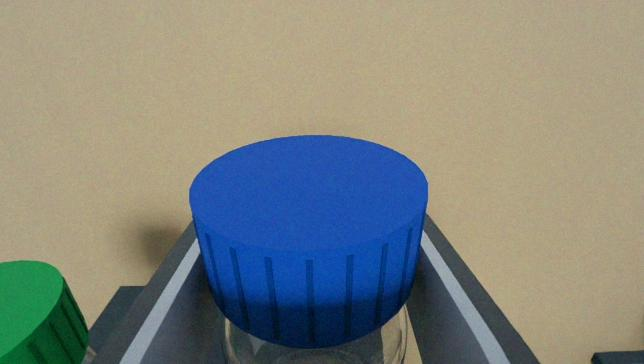

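Scene clock: 86.60 s.
Joint torques (N m): left_arm=[-23.42 5.07 6.09 -4.43 -2.21 -0.86 0.45] | right_arm=[-6.41 -10.93 -6.36 -5.85 1.08 -1.29 0.29]
External joint torques (N m): left_arm=[-1.3 -0.19 -1.55 0.35 -0.41 -0.37 0.43] | right_arm=[0.44 -0.55 1.38 0.42 0.11 0 0.3]
Wrist force (N): left_arm=[0.7 -6.7 1.2] | right_arm=[2.8 4.4 0.7]
Wrist torque (N m): left_arm=[0.19 0.08 -0.10] | right_arm=[-0.25 0.00 -0.10]
Wrist force, peak (N): left_arm=[1.1 -7.1 0.9] | right_arm=[3.4 5.3 1.0]
move: done
base_odometry: x=+3.324 y=+0.491 heading=+0.186
lidar_m: 0.49 0.52 0.72 1.30 2.08 3.03 5.34 2.99 2.44 1.93 0.71 0.52
base_status: not commanded
joint_positions: torso_squat_rad=+0.100 torso_shift_rad=+0.000 torso_pitch_rad=+0.000 torso_yaw_rad=+0.000 left_shoulder_pitch_rad=-1.368 left_shoulder_roll_rad=+0.064 left_shoulder_yaw_rad=-0.864 left_elbow_rad=-1.119 left_forearm_roll_rad=-0.361 left_wrist_pitch_rad=+1.224 left_hand_roll_rad=-0.244 left_gripper_m=+0.053 right_shoulder_pitch_rad=+0.230 right_shoulder_roll_rad=-0.848 right_shoulder_yaw_rad=-0.106 right_elbow_rad=-2.424 right_forearm_roll_rad=+0.009 right_wrist_pitch_rad=+0.653 right_hand_roll_rad=+0.706 right_gripper_m=+0.100 head_pan_rad=+0.000 head_tilt_rad=+0.400
joint_status: all done
wheel_motors_off: 0
motor_effort: left_wheel=-11(12) right_wheel=+5(6)
contact_limits: left_gripper_m 400 mA; right_gripper_m 400 mA
chest: x=-0.2280 y=-0.0002 z=+1.2864 quat_wxyz=(+1.000, +0.000, +0.000, +0.000) (m; base frame)
left_hand: x=+0.3740 y=-0.0899 z=+1.3472 quat_wxyz=(+0.500, +0.500, -0.500, -0.500) (m; base frame)
left_hand_status: reached (checked arc, planned for 0.8 s): 0 mm and 0.0 deg off.
right_hand: x=+0.2001 y=-0.3302 z=+1.2698 quat_wxyz=(+0.500, -0.500, -0.500, +0.500) (m; base frame)
pictures: none
No camera images: "cameras" was empty.

Scene clock: 87.33 s.
Joint torques (N m): left_arm=[-23.21 5.12 5.54 -4.28 -2.25 -0.85 0.53] | right_arm=[-6.77 -10.87 -6.78 -5.88 0.92 -1.1 0.24]
External joint torques (N m): left_arm=[-1.1 -0.03 -2.1 0.53 -0.44 -0.38 0.52] | right_arm=[0.08 -0.49 0.96 0.39 -0.05 0.19 0.25]
Wrist force (N): left_arm=[0.8 -6.8 1.1] | right_arm=[3.3 3.5 0.9]
Wrist torque (N m): left_arm=[0.20 0.10 -0.11] | right_arm=[-0.12 0.05 -0.17]
Wrist force, peak (N): left_arm=[0.8 -7.2 1.1] | right_arm=[3.8 4.8 1.1]
move: done
base_odometry: x=+3.324 y=+0.491 heading=+0.186
lidar_m: 0.50 0.52 0.71 1.31 2.09 3.04 5.34 2.99 2.44 1.93 0.72 0.52
base_status: not commanded
joint_positions: torso_squat_rad=+0.100 torso_shift_rad=+0.000 torso_pitch_rad=+0.000 torso_yaw_rad=+0.000 left_shoulder_pitch_rad=-1.361 left_shoulder_roll_rad=+0.063 left_shoulder_yaw_rad=-0.869 left_elbow_rad=-1.117 left_forearm_roll_rad=-0.368 left_wrist_pitch_rad=+1.221 left_hand_roll_rad=-0.237 left_gripper_m=+0.053 right_shoulder_pitch_rad=+0.230 right_shoulder_roll_rad=-0.848 right_shoulder_yaw_rad=-0.106 right_elbow_rad=-2.424 right_forearm_roll_rad=+0.009 right_wrist_pitch_rad=+0.653 right_hand_roll_rad=+0.706 right_gripper_m=+0.100 head_pan_rad=+0.000 head_tilt_rad=+0.400
joint_status: all done
wheel_motors_off: 0
motor_effort: left_wheel=-11(12) right_wheel=+6(6)
contact_limits: left_gripper_m 400 mA; right_gripper_m 400 mA
chest: x=-0.2280 y=-0.0002 z=+1.2864 quat_wxyz=(+1.000, +0.000, +0.000, +0.000) (m; base frame)
left_hand: x=+0.3740 y=-0.0899 z=+1.3433 quat_wxyz=(+0.500, +0.500, -0.500, -0.500) (m; base frame)
left_hand_status: reached (checked arc, planned for 0.4 s): 0 mm and 0.0 deg off.
right_hand: x=+0.2001 y=-0.3302 z=+1.2698 quat_wxyz=(+0.500, -0.500, -0.500, +0.500) (m; base frame)
pictures: head_camera, left_wrist_camera
camera_calibration:
head_camera: T_world_to_cam=[[-0.0266405, -0.999327, 0.0252082, -0.0384795], [-0.355591, -0.0140943, -0.934535, 1.37445], [0.934262, -0.0338603, -0.354976, 0.663185], [0, 0, 0, 1]] pos_world=[-0.131872, 0.00337394, 1.52086]
left_wrist_camera: T_world_to_cam=[[-0.0359268, -0.999343, -0.00467917, -0.0711475], [-0.466701, 0.020918, -0.884168, 1.39147], [0.883685, -0.0295816, -0.467146, 0.36858], [0, 0, 0, 1]] pos_world=[0.321136, -0.0893044, 1.40214]

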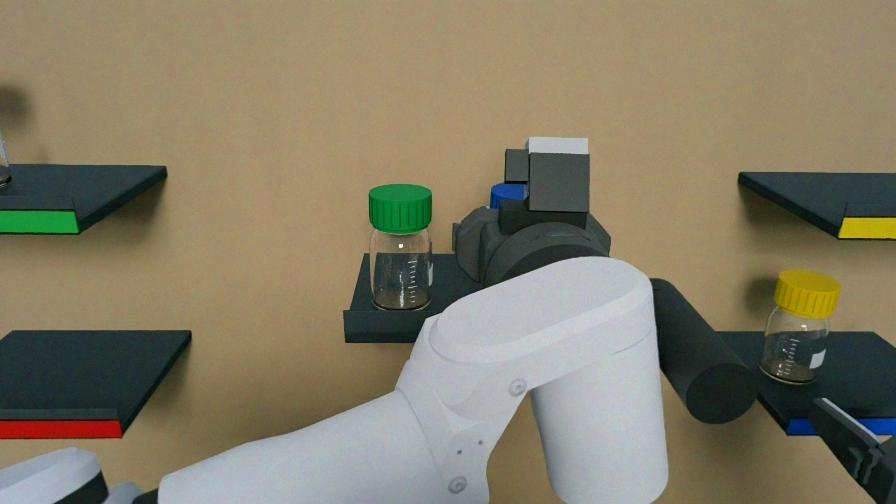

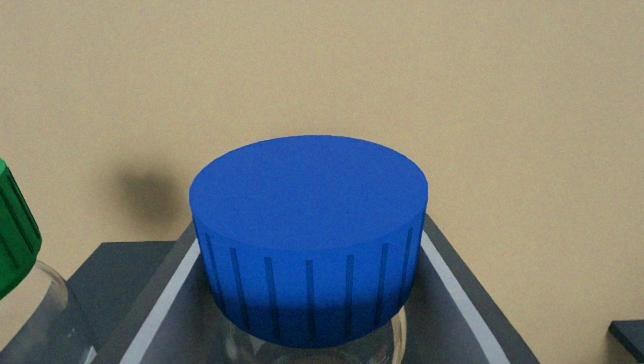

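>>> move --target '{"side": "left", "x": 0.374, "y": -0.09, "z": 1.340, "quat_wxyz": [0.5, 0.5, -0.5, -0.5]}' --min_time_s 0.3 --cameras '[]'

>>> move --target '{"side": "left", "x": 0.374, "y": -0.09, "z": 1.3375, "quat_wxyz": [0.5, 0.5, -0.5, -0.5]}' --min_time_s 0.3 --cameras '[]'

Scene clock: 88.43 s.
Joint torques (N m): left_arm=[-19.88 3.81 4.94 -3.54 -0.64 -0.45 0.58] | right_arm=[-6.38 -10.93 -6.64 -6.08 0.94 -0.99 0.06]
External joint torques (N m): left_arm=[2.21 -1.28 -2.69 1.29 1.17 0.02 0.57] | right_arm=[0.47 -0.55 1.1 0.18 -0.03 0.29 0.07]
Wrist force (N): left_arm=[0.1 1.1 -0.7] | right_arm=[2.9 4.7 0.4]
Wrist torque (N m): left_arm=[0.26 0.10 -0.11] | right_arm=[-0.30 0.04 -0.11]
Wrist force, peak (N): left_arm=[0.9 -7.0 0.8] | right_arm=[2.1 5.7 0.2]
move: done
base_odometry: x=+3.324 y=+0.491 heading=+0.186
lidar_m: 0.50 0.52 0.72 1.31 2.08 3.03 5.34 2.98 2.44 1.93 0.71 0.52
base_status: not commanded
joint_positions: torso_squat_rad=+0.100 torso_shift_rad=+0.000 torso_pitch_rad=+0.000 torso_yaw_rad=+0.000 left_shoulder_pitch_rad=-1.356 left_shoulder_roll_rad=+0.062 left_shoulder_yaw_rad=-0.873 left_elbow_rad=-1.116 left_forearm_roll_rad=-0.373 left_wrist_pitch_rad=+1.219 left_hand_roll_rad=-0.231 left_gripper_m=+0.053 right_shoulder_pitch_rad=+0.230 right_shoulder_roll_rad=-0.848 right_shoulder_yaw_rad=-0.106 right_elbow_rad=-2.424 right_forearm_roll_rad=+0.009 right_wrist_pitch_rad=+0.653 right_hand_roll_rad=+0.706 right_gripper_m=+0.100 head_pan_rad=+0.000 head_tilt_rad=+0.400
joint_status: all done
wheel_motors_off: 0
motor_effort: left_wheel=-11(12) right_wheel=+6(6)
contact_limits: left_gripper_m 400 mA; right_gripper_m 400 mA
chest: x=-0.2280 y=-0.0002 z=+1.2864 quat_wxyz=(+1.000, +0.000, +0.000, +0.000) (m; base frame)
left_hand: x=+0.3740 y=-0.0899 z=+1.3410 quat_wxyz=(+0.500, +0.500, -0.500, -0.500) (m; base frame)
left_hand_status: reached (checked arc, planned for 0.3 s): 1 mm and 0.1 deg off.
right_hand: x=+0.2001 y=-0.3302 z=+1.2698 quat_wxyz=(+0.500, -0.500, -0.500, +0.500) (m; base frame)
pictures: none
No camera images: "cameras" was empty.

Scene clock: 89.07 s.
Joint torques (N m): left_arm=[-13.82 1.31 2.73 -1.86 1.32 0.05 0.5] | right_arm=[-6.2 -11.09 -6.93 -5.83 0.83 -1.11 0.23]
External joint torques (N m): left_arm=[8.27 -3.73 -4.89 2.97 3.13 0.51 0.49] | right_arm=[0.65 -0.72 0.81 0.44 -0.14 0.17 0.24]
Wrist force (N): left_arm=[0.1 10.2 -3.1] | right_arm=[3.7 3.8 1.2]
Wrist torque (N m): left_arm=[0.44 0.13 -0.12] | right_arm=[-0.19 0.12 -0.13]
Wrist force, peak (N): left_arm=[0.4 10.8 -3.3] | right_arm=[3.3 5.1 0.7]
move: done
base_odometry: x=+3.324 y=+0.491 heading=+0.186
lidar_m: 0.50 0.52 0.73 1.31 2.08 3.02 5.34 2.99 2.44 1.93 0.71 0.52
base_status: not commanded
joint_positions: torso_squat_rad=+0.100 torso_shift_rad=+0.000 torso_pitch_rad=+0.000 torso_yaw_rad=+0.000 left_shoulder_pitch_rad=-1.353 left_shoulder_roll_rad=+0.061 left_shoulder_yaw_rad=-0.876 left_elbow_rad=-1.115 left_forearm_roll_rad=-0.378 left_wrist_pitch_rad=+1.218 left_hand_roll_rad=-0.226 left_gripper_m=+0.053 right_shoulder_pitch_rad=+0.230 right_shoulder_roll_rad=-0.848 right_shoulder_yaw_rad=-0.106 right_elbow_rad=-2.424 right_forearm_roll_rad=+0.009 right_wrist_pitch_rad=+0.653 right_hand_roll_rad=+0.706 right_gripper_m=+0.100 head_pan_rad=+0.000 head_tilt_rad=+0.400
joint_status: all done
wheel_motors_off: 0
motor_effort: left_wheel=-12(12) right_wheel=+5(6)
contact_limits: left_gripper_m 400 mA; right_gripper_m 400 mA
chest: x=-0.2281 y=-0.0002 z=+1.2864 quat_wxyz=(+1.000, +0.000, +0.000, +0.000) (m; base frame)
left_hand: x=+0.3739 y=-0.0899 z=+1.3398 quat_wxyz=(+0.499, +0.501, -0.501, -0.499) (m; base frame)
left_hand_status: reached (checked arc, planned for 0.3 s): 2 mm and 0.2 deg off.
right_hand: x=+0.2000 y=-0.3302 z=+1.2699 quat_wxyz=(+0.500, -0.500, -0.500, +0.500) (m; base frame)
pictures: none
No camera images: "cameras" was empty.

>>> move --target '{"side": "left", "x": 0.374, "y": -0.09, "z": 1.341, "quat_wxyz": [0.5, 0.5, -0.5, -0.5]}' --min_time_s 0.3 --cameras '[]'

>>> move --joints '{"left_gripper_m": 0.075}' --cameras '["left_wrist_camera"]'

>>> move --target '{"side": "left", "x": 0.28, "y": -0.085, "z": 1.345, "quat_wxyz": [0.5, 0.5, -0.5, -0.5]}' --min_time_s 0.8 --cameras '["left_wrist_camera"]'

>>> move --target '{"side": "left", "x": 0.23, "y": 0.14, "z": 1.40, "quat_wxyz": [0.5, 0.5, -0.5, -0.5]}' --min_time_s 1.0 --cameras '["head_camera"]'

Scene clock: 90.33 s.
Joint torques (N m): left_arm=[-20.97 5.25 8.02 -4.12 -1.06 -0.2 -0.05] | right_arm=[-6.14 -11.25 -6.83 -5.76 0.98 -1.03 0.01]
External joint torques (N m): left_arm=[1.13 0.14 0.4 0.69 0.75 0.26 -0.07] | right_arm=[0.71 -0.87 0.91 0.51 0 0.25 0.01]
Wrist force (N): left_arm=[0.2 -3.7 0.1] | right_arm=[2.7 5.1 0.9]
Wrist torque (N m): left_arm=[0.27 0.13 -0.03] | right_arm=[-0.33 0.02 -0.13]
Wrist force, peak (N): left_arm=[0.0 10.5 -3.4] | right_arm=[3.0 5.0 1.3]
move: done
base_odometry: x=+3.324 y=+0.491 heading=+0.186
lidar_m: 0.50 0.53 0.72 1.31 2.08 3.03 5.34 2.99 2.45 1.92 0.72 0.52
base_status: not commanded
joint_positions: torso_squat_rad=+0.100 torso_shift_rad=+0.000 torso_pitch_rad=+0.000 torso_yaw_rad=+0.000 left_shoulder_pitch_rad=-1.358 left_shoulder_roll_rad=+0.061 left_shoulder_yaw_rad=-0.872 left_elbow_rad=-1.115 left_forearm_roll_rad=-0.372 left_wrist_pitch_rad=+1.219 left_hand_roll_rad=-0.232 left_gripper_m=+0.053 right_shoulder_pitch_rad=+0.230 right_shoulder_roll_rad=-0.848 right_shoulder_yaw_rad=-0.106 right_elbow_rad=-2.424 right_forearm_roll_rad=+0.009 right_wrist_pitch_rad=+0.653 right_hand_roll_rad=+0.706 right_gripper_m=+0.100 head_pan_rad=+0.000 head_tilt_rad=+0.400
joint_status: all done
wheel_motors_off: 0
motor_effort: left_wheel=-11(12) right_wheel=+5(6)
contact_limits: left_gripper_m 400 mA; right_gripper_m 400 mA
chest: x=-0.2281 y=-0.0002 z=+1.2864 quat_wxyz=(+1.000, +0.000, +0.000, +0.000) (m; base frame)
left_hand: x=+0.3740 y=-0.0900 z=+1.3415 quat_wxyz=(+0.500, +0.500, -0.500, -0.500) (m; base frame)
left_hand_status: reached (checked arc, planned for 0.3 s): 1 mm and 0.1 deg off.
right_hand: x=+0.2000 y=-0.3302 z=+1.2699 quat_wxyz=(+0.500, -0.500, -0.500, +0.500) (m; base frame)
pictures: none
No camera images: "cameras" was empty.

Scene clock: 91.07 s.
Joint torques (N m): left_arm=[-22.13 4.55 7.81 -4.24 -1.46 -0.43 0.17] | right_arm=[-6.26 -10.78 -6.52 -5.92 0.94 -1.06 0.22]
External joint torques (N m): left_arm=[-0.03 -0.56 0.19 0.58 0.35 0.03 0.16] | right_arm=[0.59 -0.41 1.22 0.34 -0.04 0.22 0.23]
Wrist force (N): left_arm=[1.0 -5.1 1.1] | right_arm=[2.2 4.7 0.9]
Wrist torque (N m): left_arm=[0.22 0.12 0.03] | right_arm=[-0.28 -0.08 -0.11]
Wrist force, peak (N): left_arm=[1.0 -5.4 1.0] | right_arm=[4.1 5.0 0.2]
move: done
base_odometry: x=+3.324 y=+0.491 heading=+0.186
lidar_m: 0.50 0.52 0.72 1.31 2.08 3.03 5.34 2.99 2.44 1.93 0.71 0.52
base_status: not commanded
joint_positions: torso_squat_rad=+0.100 torso_shift_rad=+0.000 torso_pitch_rad=+0.000 torso_yaw_rad=+0.000 left_shoulder_pitch_rad=-1.357 left_shoulder_roll_rad=+0.061 left_shoulder_yaw_rad=-0.872 left_elbow_rad=-1.115 left_forearm_roll_rad=-0.372 left_wrist_pitch_rad=+1.219 left_hand_roll_rad=-0.232 left_gripper_m=+0.075 right_shoulder_pitch_rad=+0.230 right_shoulder_roll_rad=-0.848 right_shoulder_yaw_rad=-0.106 right_elbow_rad=-2.424 right_forearm_roll_rad=+0.009 right_wrist_pitch_rad=+0.653 right_hand_roll_rad=+0.706 right_gripper_m=+0.100 head_pan_rad=+0.000 head_tilt_rad=+0.400
joint_status: all done
wheel_motors_off: 0
motor_effort: left_wheel=-11(12) right_wheel=+5(6)
contact_limits: left_gripper_m 400 mA; right_gripper_m 400 mA
chest: x=-0.2281 y=-0.0002 z=+1.2864 quat_wxyz=(+1.000, +0.000, +0.000, +0.000) (m; base frame)
left_hand: x=+0.3740 y=-0.0900 z=+1.3414 quat_wxyz=(+0.500, +0.500, -0.500, -0.500) (m; base frame)
right_hand: x=+0.2000 y=-0.3302 z=+1.2699 quat_wxyz=(+0.500, -0.500, -0.500, +0.500) (m; base frame)
pictures: left_wrist_camera
camera_calibration:
left_wrist_camera: T_world_to_cam=[[-0.0361973, -0.999332, -0.00501151, -0.0708059], [-0.46609, 0.021318, -0.88448, 1.38994], [0.883996, -0.02968, -0.466551, 0.366783], [0, 0, 0, 1]] pos_world=[0.32104, -0.0895032, 1.40014]

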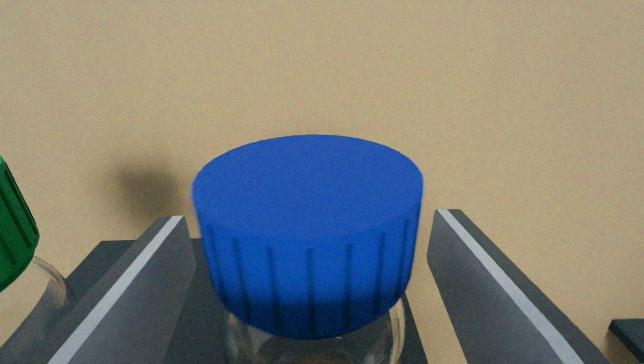

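Scene clock: 92.33 s.
Joint torques (N m): left_arm=[-19.6 3.8 7.26 -5.07 -1.81 -1 0.34] | right_arm=[-6.64 -11.22 -6.91 -6.03 0.82 -1.15 0.24]
External joint torques (N m): left_arm=[-0.74 1.59 -1.64 -0.49 0.09 -0.29 0.32] | right_arm=[0.21 -0.84 0.83 0.23 -0.16 0.13 0.25]
Wrist force (N): left_arm=[0.8 -5.1 0.8] | right_arm=[3.6 4.5 1.1]
Wrist torque (N m): left_arm=[0.19 0.11 0.03] | right_arm=[-0.25 0.09 -0.13]
Wrist force, peak (N): left_arm=[0.4 -5.9 1.3] | right_arm=[4.0 4.7 1.1]
move: done
base_odometry: x=+3.324 y=+0.491 heading=+0.186
lidar_m: 0.50 0.52 0.72 1.31 2.09 3.04 5.34 2.99 2.44 1.93 0.71 0.52
base_status: not commanded
joint_positions: torso_squat_rad=+0.100 torso_shift_rad=+0.000 torso_pitch_rad=+0.000 torso_yaw_rad=+0.000 left_shoulder_pitch_rad=-1.218 left_shoulder_roll_rad=+0.104 left_shoulder_yaw_rad=-0.918 left_elbow_rad=-1.615 left_forearm_roll_rad=-0.426 left_wrist_pitch_rad=+1.582 left_hand_roll_rad=-0.358 left_gripper_m=+0.075 right_shoulder_pitch_rad=+0.230 right_shoulder_roll_rad=-0.848 right_shoulder_yaw_rad=-0.106 right_elbow_rad=-2.424 right_forearm_roll_rad=+0.009 right_wrist_pitch_rad=+0.653 right_hand_roll_rad=+0.706 right_gripper_m=+0.100 head_pan_rad=+0.000 head_tilt_rad=+0.400
joint_status: all done
wheel_motors_off: 0
motor_effort: left_wheel=-11(12) right_wheel=+5(6)
contact_limits: left_gripper_m 400 mA; right_gripper_m 400 mA
chest: x=-0.2281 y=-0.0002 z=+1.2864 quat_wxyz=(+1.000, +0.000, +0.000, +0.000) (m; base frame)
left_hand: x=+0.2800 y=-0.0850 z=+1.3451 quat_wxyz=(+0.500, +0.500, -0.500, -0.500) (m; base frame)
left_hand_status: reached (checked arc, planned for 0.8 s): 0 mm and 0.0 deg off.
right_hand: x=+0.2000 y=-0.3302 z=+1.2699 quat_wxyz=(+0.500, -0.500, -0.500, +0.500) (m; base frame)
pictures: left_wrist_camera
camera_calibration:
left_wrist_camera: T_world_to_cam=[[-0.0360177, -0.99934, -0.00462822, -0.0696704], [-0.466819, 0.0209193, -0.884106, 1.34903], [0.883619, -0.0296829, -0.467264, 0.452805], [0, 0, 0, 1]] pos_world=[0.227136, -0.0844047, 1.40394]

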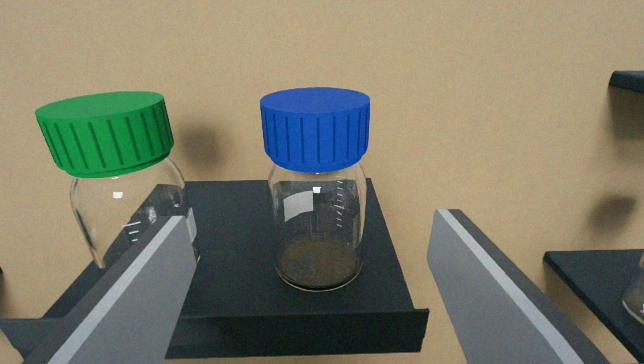

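Scene clock: 93.87 s.
Joint torques (N m): left_arm=[-17.43 5.57 8.11 -2.59 -1.67 -1.31 0.33] | right_arm=[-6.48 -11.16 -6.64 -5.73 0.96 -1.4 0.37]
External joint torques (N m): left_arm=[-1.6 0.05 -0.05 -0.54 0.01 -0.17 0.32] | right_arm=[0.37 -0.78 1.1 0.54 -0.01 -0.12 0.38]
Wrist force (N): left_arm=[0.8 -4.9 1.2] | right_arm=[3.4 4.0 0.5]
Wrist torque (N m): left_arm=[0.18 0.10 0.04] | right_arm=[-0.19 0.08 -0.11]
Wrist force, peak (N): left_arm=[1.3 -6.0 0.6] | right_arm=[3.4 5.2 0.1]
move: done
base_odometry: x=+3.324 y=+0.491 heading=+0.186
lidar_m: 0.50 0.52 0.71 1.31 2.08 3.03 5.34 3.00 2.43 1.93 0.71 0.52
base_status: not commanded
joint_positions: torso_squat_rad=+0.100 torso_shift_rad=+0.000 torso_pitch_rad=+0.000 torso_yaw_rad=+0.000 left_shoulder_pitch_rad=-0.869 left_shoulder_roll_rad=+0.728 left_shoulder_yaw_rad=-0.525 left_elbow_rad=-2.433 left_forearm_roll_rad=-0.086 left_wrist_pitch_rad=+1.657 left_hand_roll_rad=-0.596 left_gripper_m=+0.075 right_shoulder_pitch_rad=+0.230 right_shoulder_roll_rad=-0.848 right_shoulder_yaw_rad=-0.106 right_elbow_rad=-2.424 right_forearm_roll_rad=+0.009 right_wrist_pitch_rad=+0.653 right_hand_roll_rad=+0.706 right_gripper_m=+0.100 head_pan_rad=+0.000 head_tilt_rad=+0.400
joint_status: all done
wheel_motors_off: 0
motor_effort: left_wheel=-11(12) right_wheel=+5(6)
contact_limits: left_gripper_m 400 mA; right_gripper_m 400 mA
chest: x=-0.2281 y=-0.0002 z=+1.2864 quat_wxyz=(+1.000, +0.000, +0.000, +0.000) (m; base frame)
left_hand: x=+0.2295 y=+0.1395 z=+1.4004 quat_wxyz=(+0.500, +0.503, -0.499, -0.498) (m; base frame)
left_hand_status: reached (checked arc, planned for 1.0 s): 1 mm and 0.4 deg off.
right_hand: x=+0.2000 y=-0.3302 z=+1.2699 quat_wxyz=(+0.500, -0.500, -0.500, +0.500) (m; base frame)
pictures: head_camera
camera_calibration:
head_camera: T_world_to_cam=[[-0.026643, -0.999327, 0.0252003, -0.0384705], [-0.355469, -0.0140904, -0.934582, 1.3745], [0.934308, -0.033858, -0.354855, 0.6631], [0, 0, 0, 1]] pos_world=[-0.131973, 0.00337392, 1.52086]

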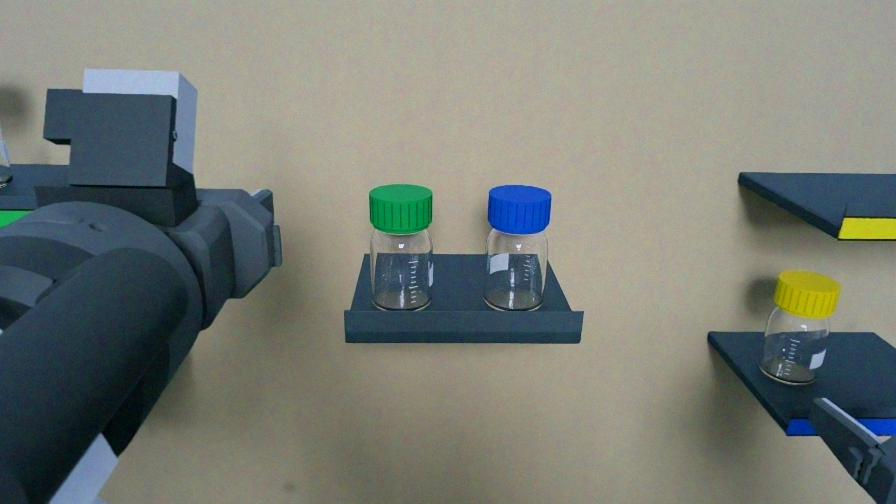

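>>> move --joints '{"left_shoulder_pitch_rad": 0.1, "left_shoulder_roll_rad": 1.39, "left_shoulder_yaw_rad": 0.5, "left_elbow_rad": -2.27, "left_forearm_roll_rad": 0.63, "left_wrist_pitch_rad": 0.76, "left_hand_roll_rad": -0.645, "left_gripper_m": 0.1, "head_pan_rad": 0.45, "head_tilt_rad": 0.4}' --min_time_s 1.1 --cameras '[]'

>>> move --target '{"side": "left", "x": 0.30, "y": 0.41, "z": 1.456, "quat_wxyz": [0.5, 0.5, -0.5, -0.5]}' --min_time_s 0.9 --cameras '["left_wrist_camera", "head_camera"]'

Scene clock: 96.03 s.
Joint torques (N m): left_arm=[-9.26 14.88 10.03 0.83 -1.26 -1.06 0.04] | right_arm=[-6.37 -10.98 -6.63 -5.86 0.91 -0.99 0.16]
External joint torques (N m): left_arm=[-0.15 0.73 -0.32 0.59 -0.25 0.15 0.03] | right_arm=[0.47 -0.61 1.11 0.4 -0.07 0.29 0.16]
Wrist force (N): left_arm=[0.9 -5.0 0.9] | right_arm=[3.2 4.9 0.9]
Wrist torque (N m): left_arm=[0.19 0.10 0.03] | right_arm=[-0.29 0.04 -0.09]
Wrist force, peak (N): left_arm=[0.6 -6.0 -0.2] | right_arm=[3.5 5.2 0.9]
move: done
base_odometry: x=+3.324 y=+0.491 heading=+0.186
lidar_m: 0.50 0.53 0.72 1.31 2.08 3.03 5.34 2.99 2.44 1.92 0.71 0.52
base_status: not commanded
joint_positions: torso_squat_rad=+0.100 torso_shift_rad=+0.000 torso_pitch_rad=+0.000 torso_yaw_rad=+0.000 left_shoulder_pitch_rad=+0.100 left_shoulder_roll_rad=+1.390 left_shoulder_yaw_rad=+0.500 left_elbow_rad=-2.270 left_forearm_roll_rad=+0.630 left_wrist_pitch_rad=+0.760 left_hand_roll_rad=-0.645 left_gripper_m=+0.100 right_shoulder_pitch_rad=+0.230 right_shoulder_roll_rad=-0.848 right_shoulder_yaw_rad=-0.106 right_elbow_rad=-2.424 right_forearm_roll_rad=+0.009 right_wrist_pitch_rad=+0.653 right_hand_roll_rad=+0.706 right_gripper_m=+0.100 head_pan_rad=+0.450 head_tilt_rad=+0.400
joint_status: all done
wheel_motors_off: 0
motor_effort: left_wheel=-11(12) right_wheel=+6(6)
contact_limits: left_gripper_m 400 mA; right_gripper_m 400 mA
chest: x=-0.2280 y=-0.0002 z=+1.2864 quat_wxyz=(+1.000, +0.000, +0.000, +0.000) (m; base frame)
left_hand: x=+0.2214 y=+0.3831 z=+1.4372 quat_wxyz=(+0.504, +0.500, -0.497, -0.499) (m; base frame)
right_hand: x=+0.2000 y=-0.3302 z=+1.2699 quat_wxyz=(+0.500, -0.500, -0.500, +0.500) (m; base frame)
pictures: none
No camera images: "cameras" was empty.

Scene clock: 97.50 s.
Joint torques (N m): left_arm=[-13.41 17.21 10.97 0.63 -0.7 -1.21 0.5] | right_arm=[-6.51 -10.8 -6.66 -5.75 1.02 -1.15 0.2]
External joint torques (N m): left_arm=[-0.19 1.01 -0.98 0.32 0.03 0 0.49] | right_arm=[0.34 -0.43 1.08 0.51 0.04 0.13 0.2]
Wrist force (N): left_arm=[0.7 -4.9 1.0] | right_arm=[2.5 4.1 0.9]
Wrist torque (N m): left_arm=[0.18 0.10 -0.09] | right_arm=[-0.20 0.01 -0.11]
Wrist force, peak (N): left_arm=[1.2 -6.2 0.7] | right_arm=[3.4 5.3 1.0]
move: done
base_odometry: x=+3.324 y=+0.491 heading=+0.186
lidar_m: 0.50 0.52 0.72 1.31 2.08 3.02 5.34 2.99 2.44 1.93 0.71 0.52
base_status: not commanded
joint_positions: torso_squat_rad=+0.100 torso_shift_rad=+0.000 torso_pitch_rad=+0.000 torso_yaw_rad=+0.000 left_shoulder_pitch_rad=-0.366 left_shoulder_roll_rad=+1.535 left_shoulder_yaw_rad=-0.013 left_elbow_rad=-1.881 left_forearm_roll_rad=+0.656 left_wrist_pitch_rad=+0.549 left_hand_roll_rad=-0.639 left_gripper_m=+0.100 right_shoulder_pitch_rad=+0.230 right_shoulder_roll_rad=-0.848 right_shoulder_yaw_rad=-0.106 right_elbow_rad=-2.424 right_forearm_roll_rad=+0.009 right_wrist_pitch_rad=+0.653 right_hand_roll_rad=+0.706 right_gripper_m=+0.100 head_pan_rad=+0.450 head_tilt_rad=+0.400
joint_status: all done
wheel_motors_off: 0
motor_effort: left_wheel=-11(12) right_wheel=+5(6)
contact_limits: left_gripper_m 400 mA; right_gripper_m 400 mA
chest: x=-0.2280 y=-0.0002 z=+1.2864 quat_wxyz=(+1.000, +0.000, +0.000, +0.000) (m; base frame)
left_hand: x=+0.2997 y=+0.4098 z=+1.4564 quat_wxyz=(+0.499, +0.500, -0.500, -0.500) (m; base frame)
left_hand_status: reached (checked arc, planned for 0.9 s): 0 mm and 0.1 deg off.
right_hand: x=+0.2000 y=-0.3302 z=+1.2698 quat_wxyz=(+0.500, -0.500, -0.500, +0.500) (m; base frame)
pictures: head_camera, left_wrist_camera
camera_calibration:
head_camera: T_world_to_cam=[[0.41062, -0.911456, 0.0252855, 0.0514579], [-0.313656, -0.167236, -0.934693, 1.38321], [0.85616, 0.375873, -0.354554, 0.646668], [0, 0, 0, 1]] pos_world=[-0.140929, 0.0351583, 1.52086]
left_wrist_camera: T_world_to_cam=[[-0.0368748, -0.999305, -0.00545864, 0.427482], [-0.465778, 0.0220196, -0.884628, 1.44623], [0.884133, -0.0300779, -0.466266, 0.500652], [0, 0, 0, 1]] pos_world=[0.246742, 0.410398, 1.51514]

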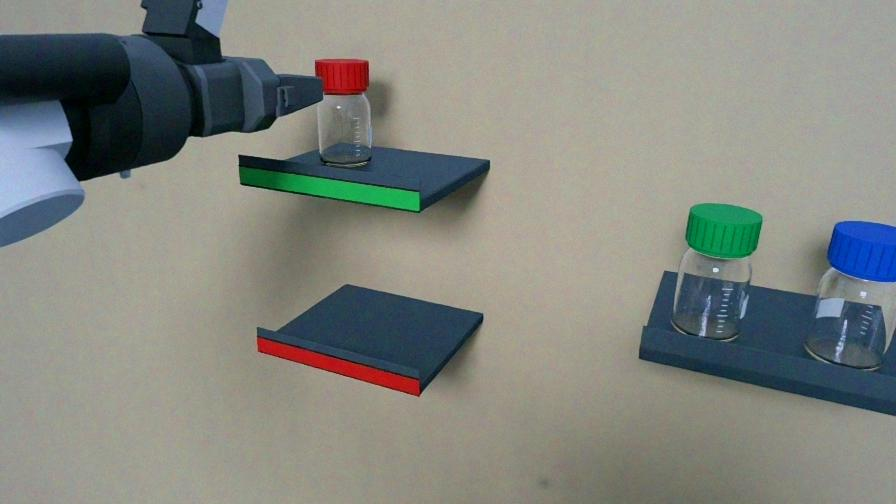

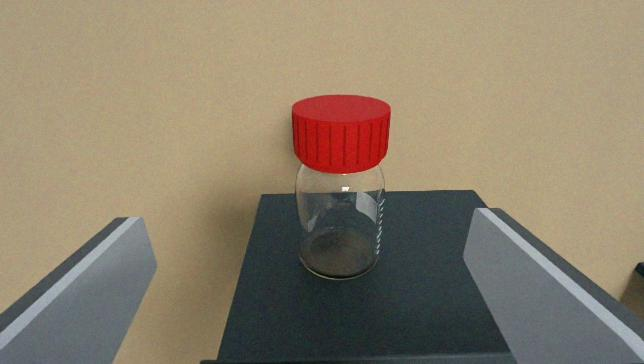

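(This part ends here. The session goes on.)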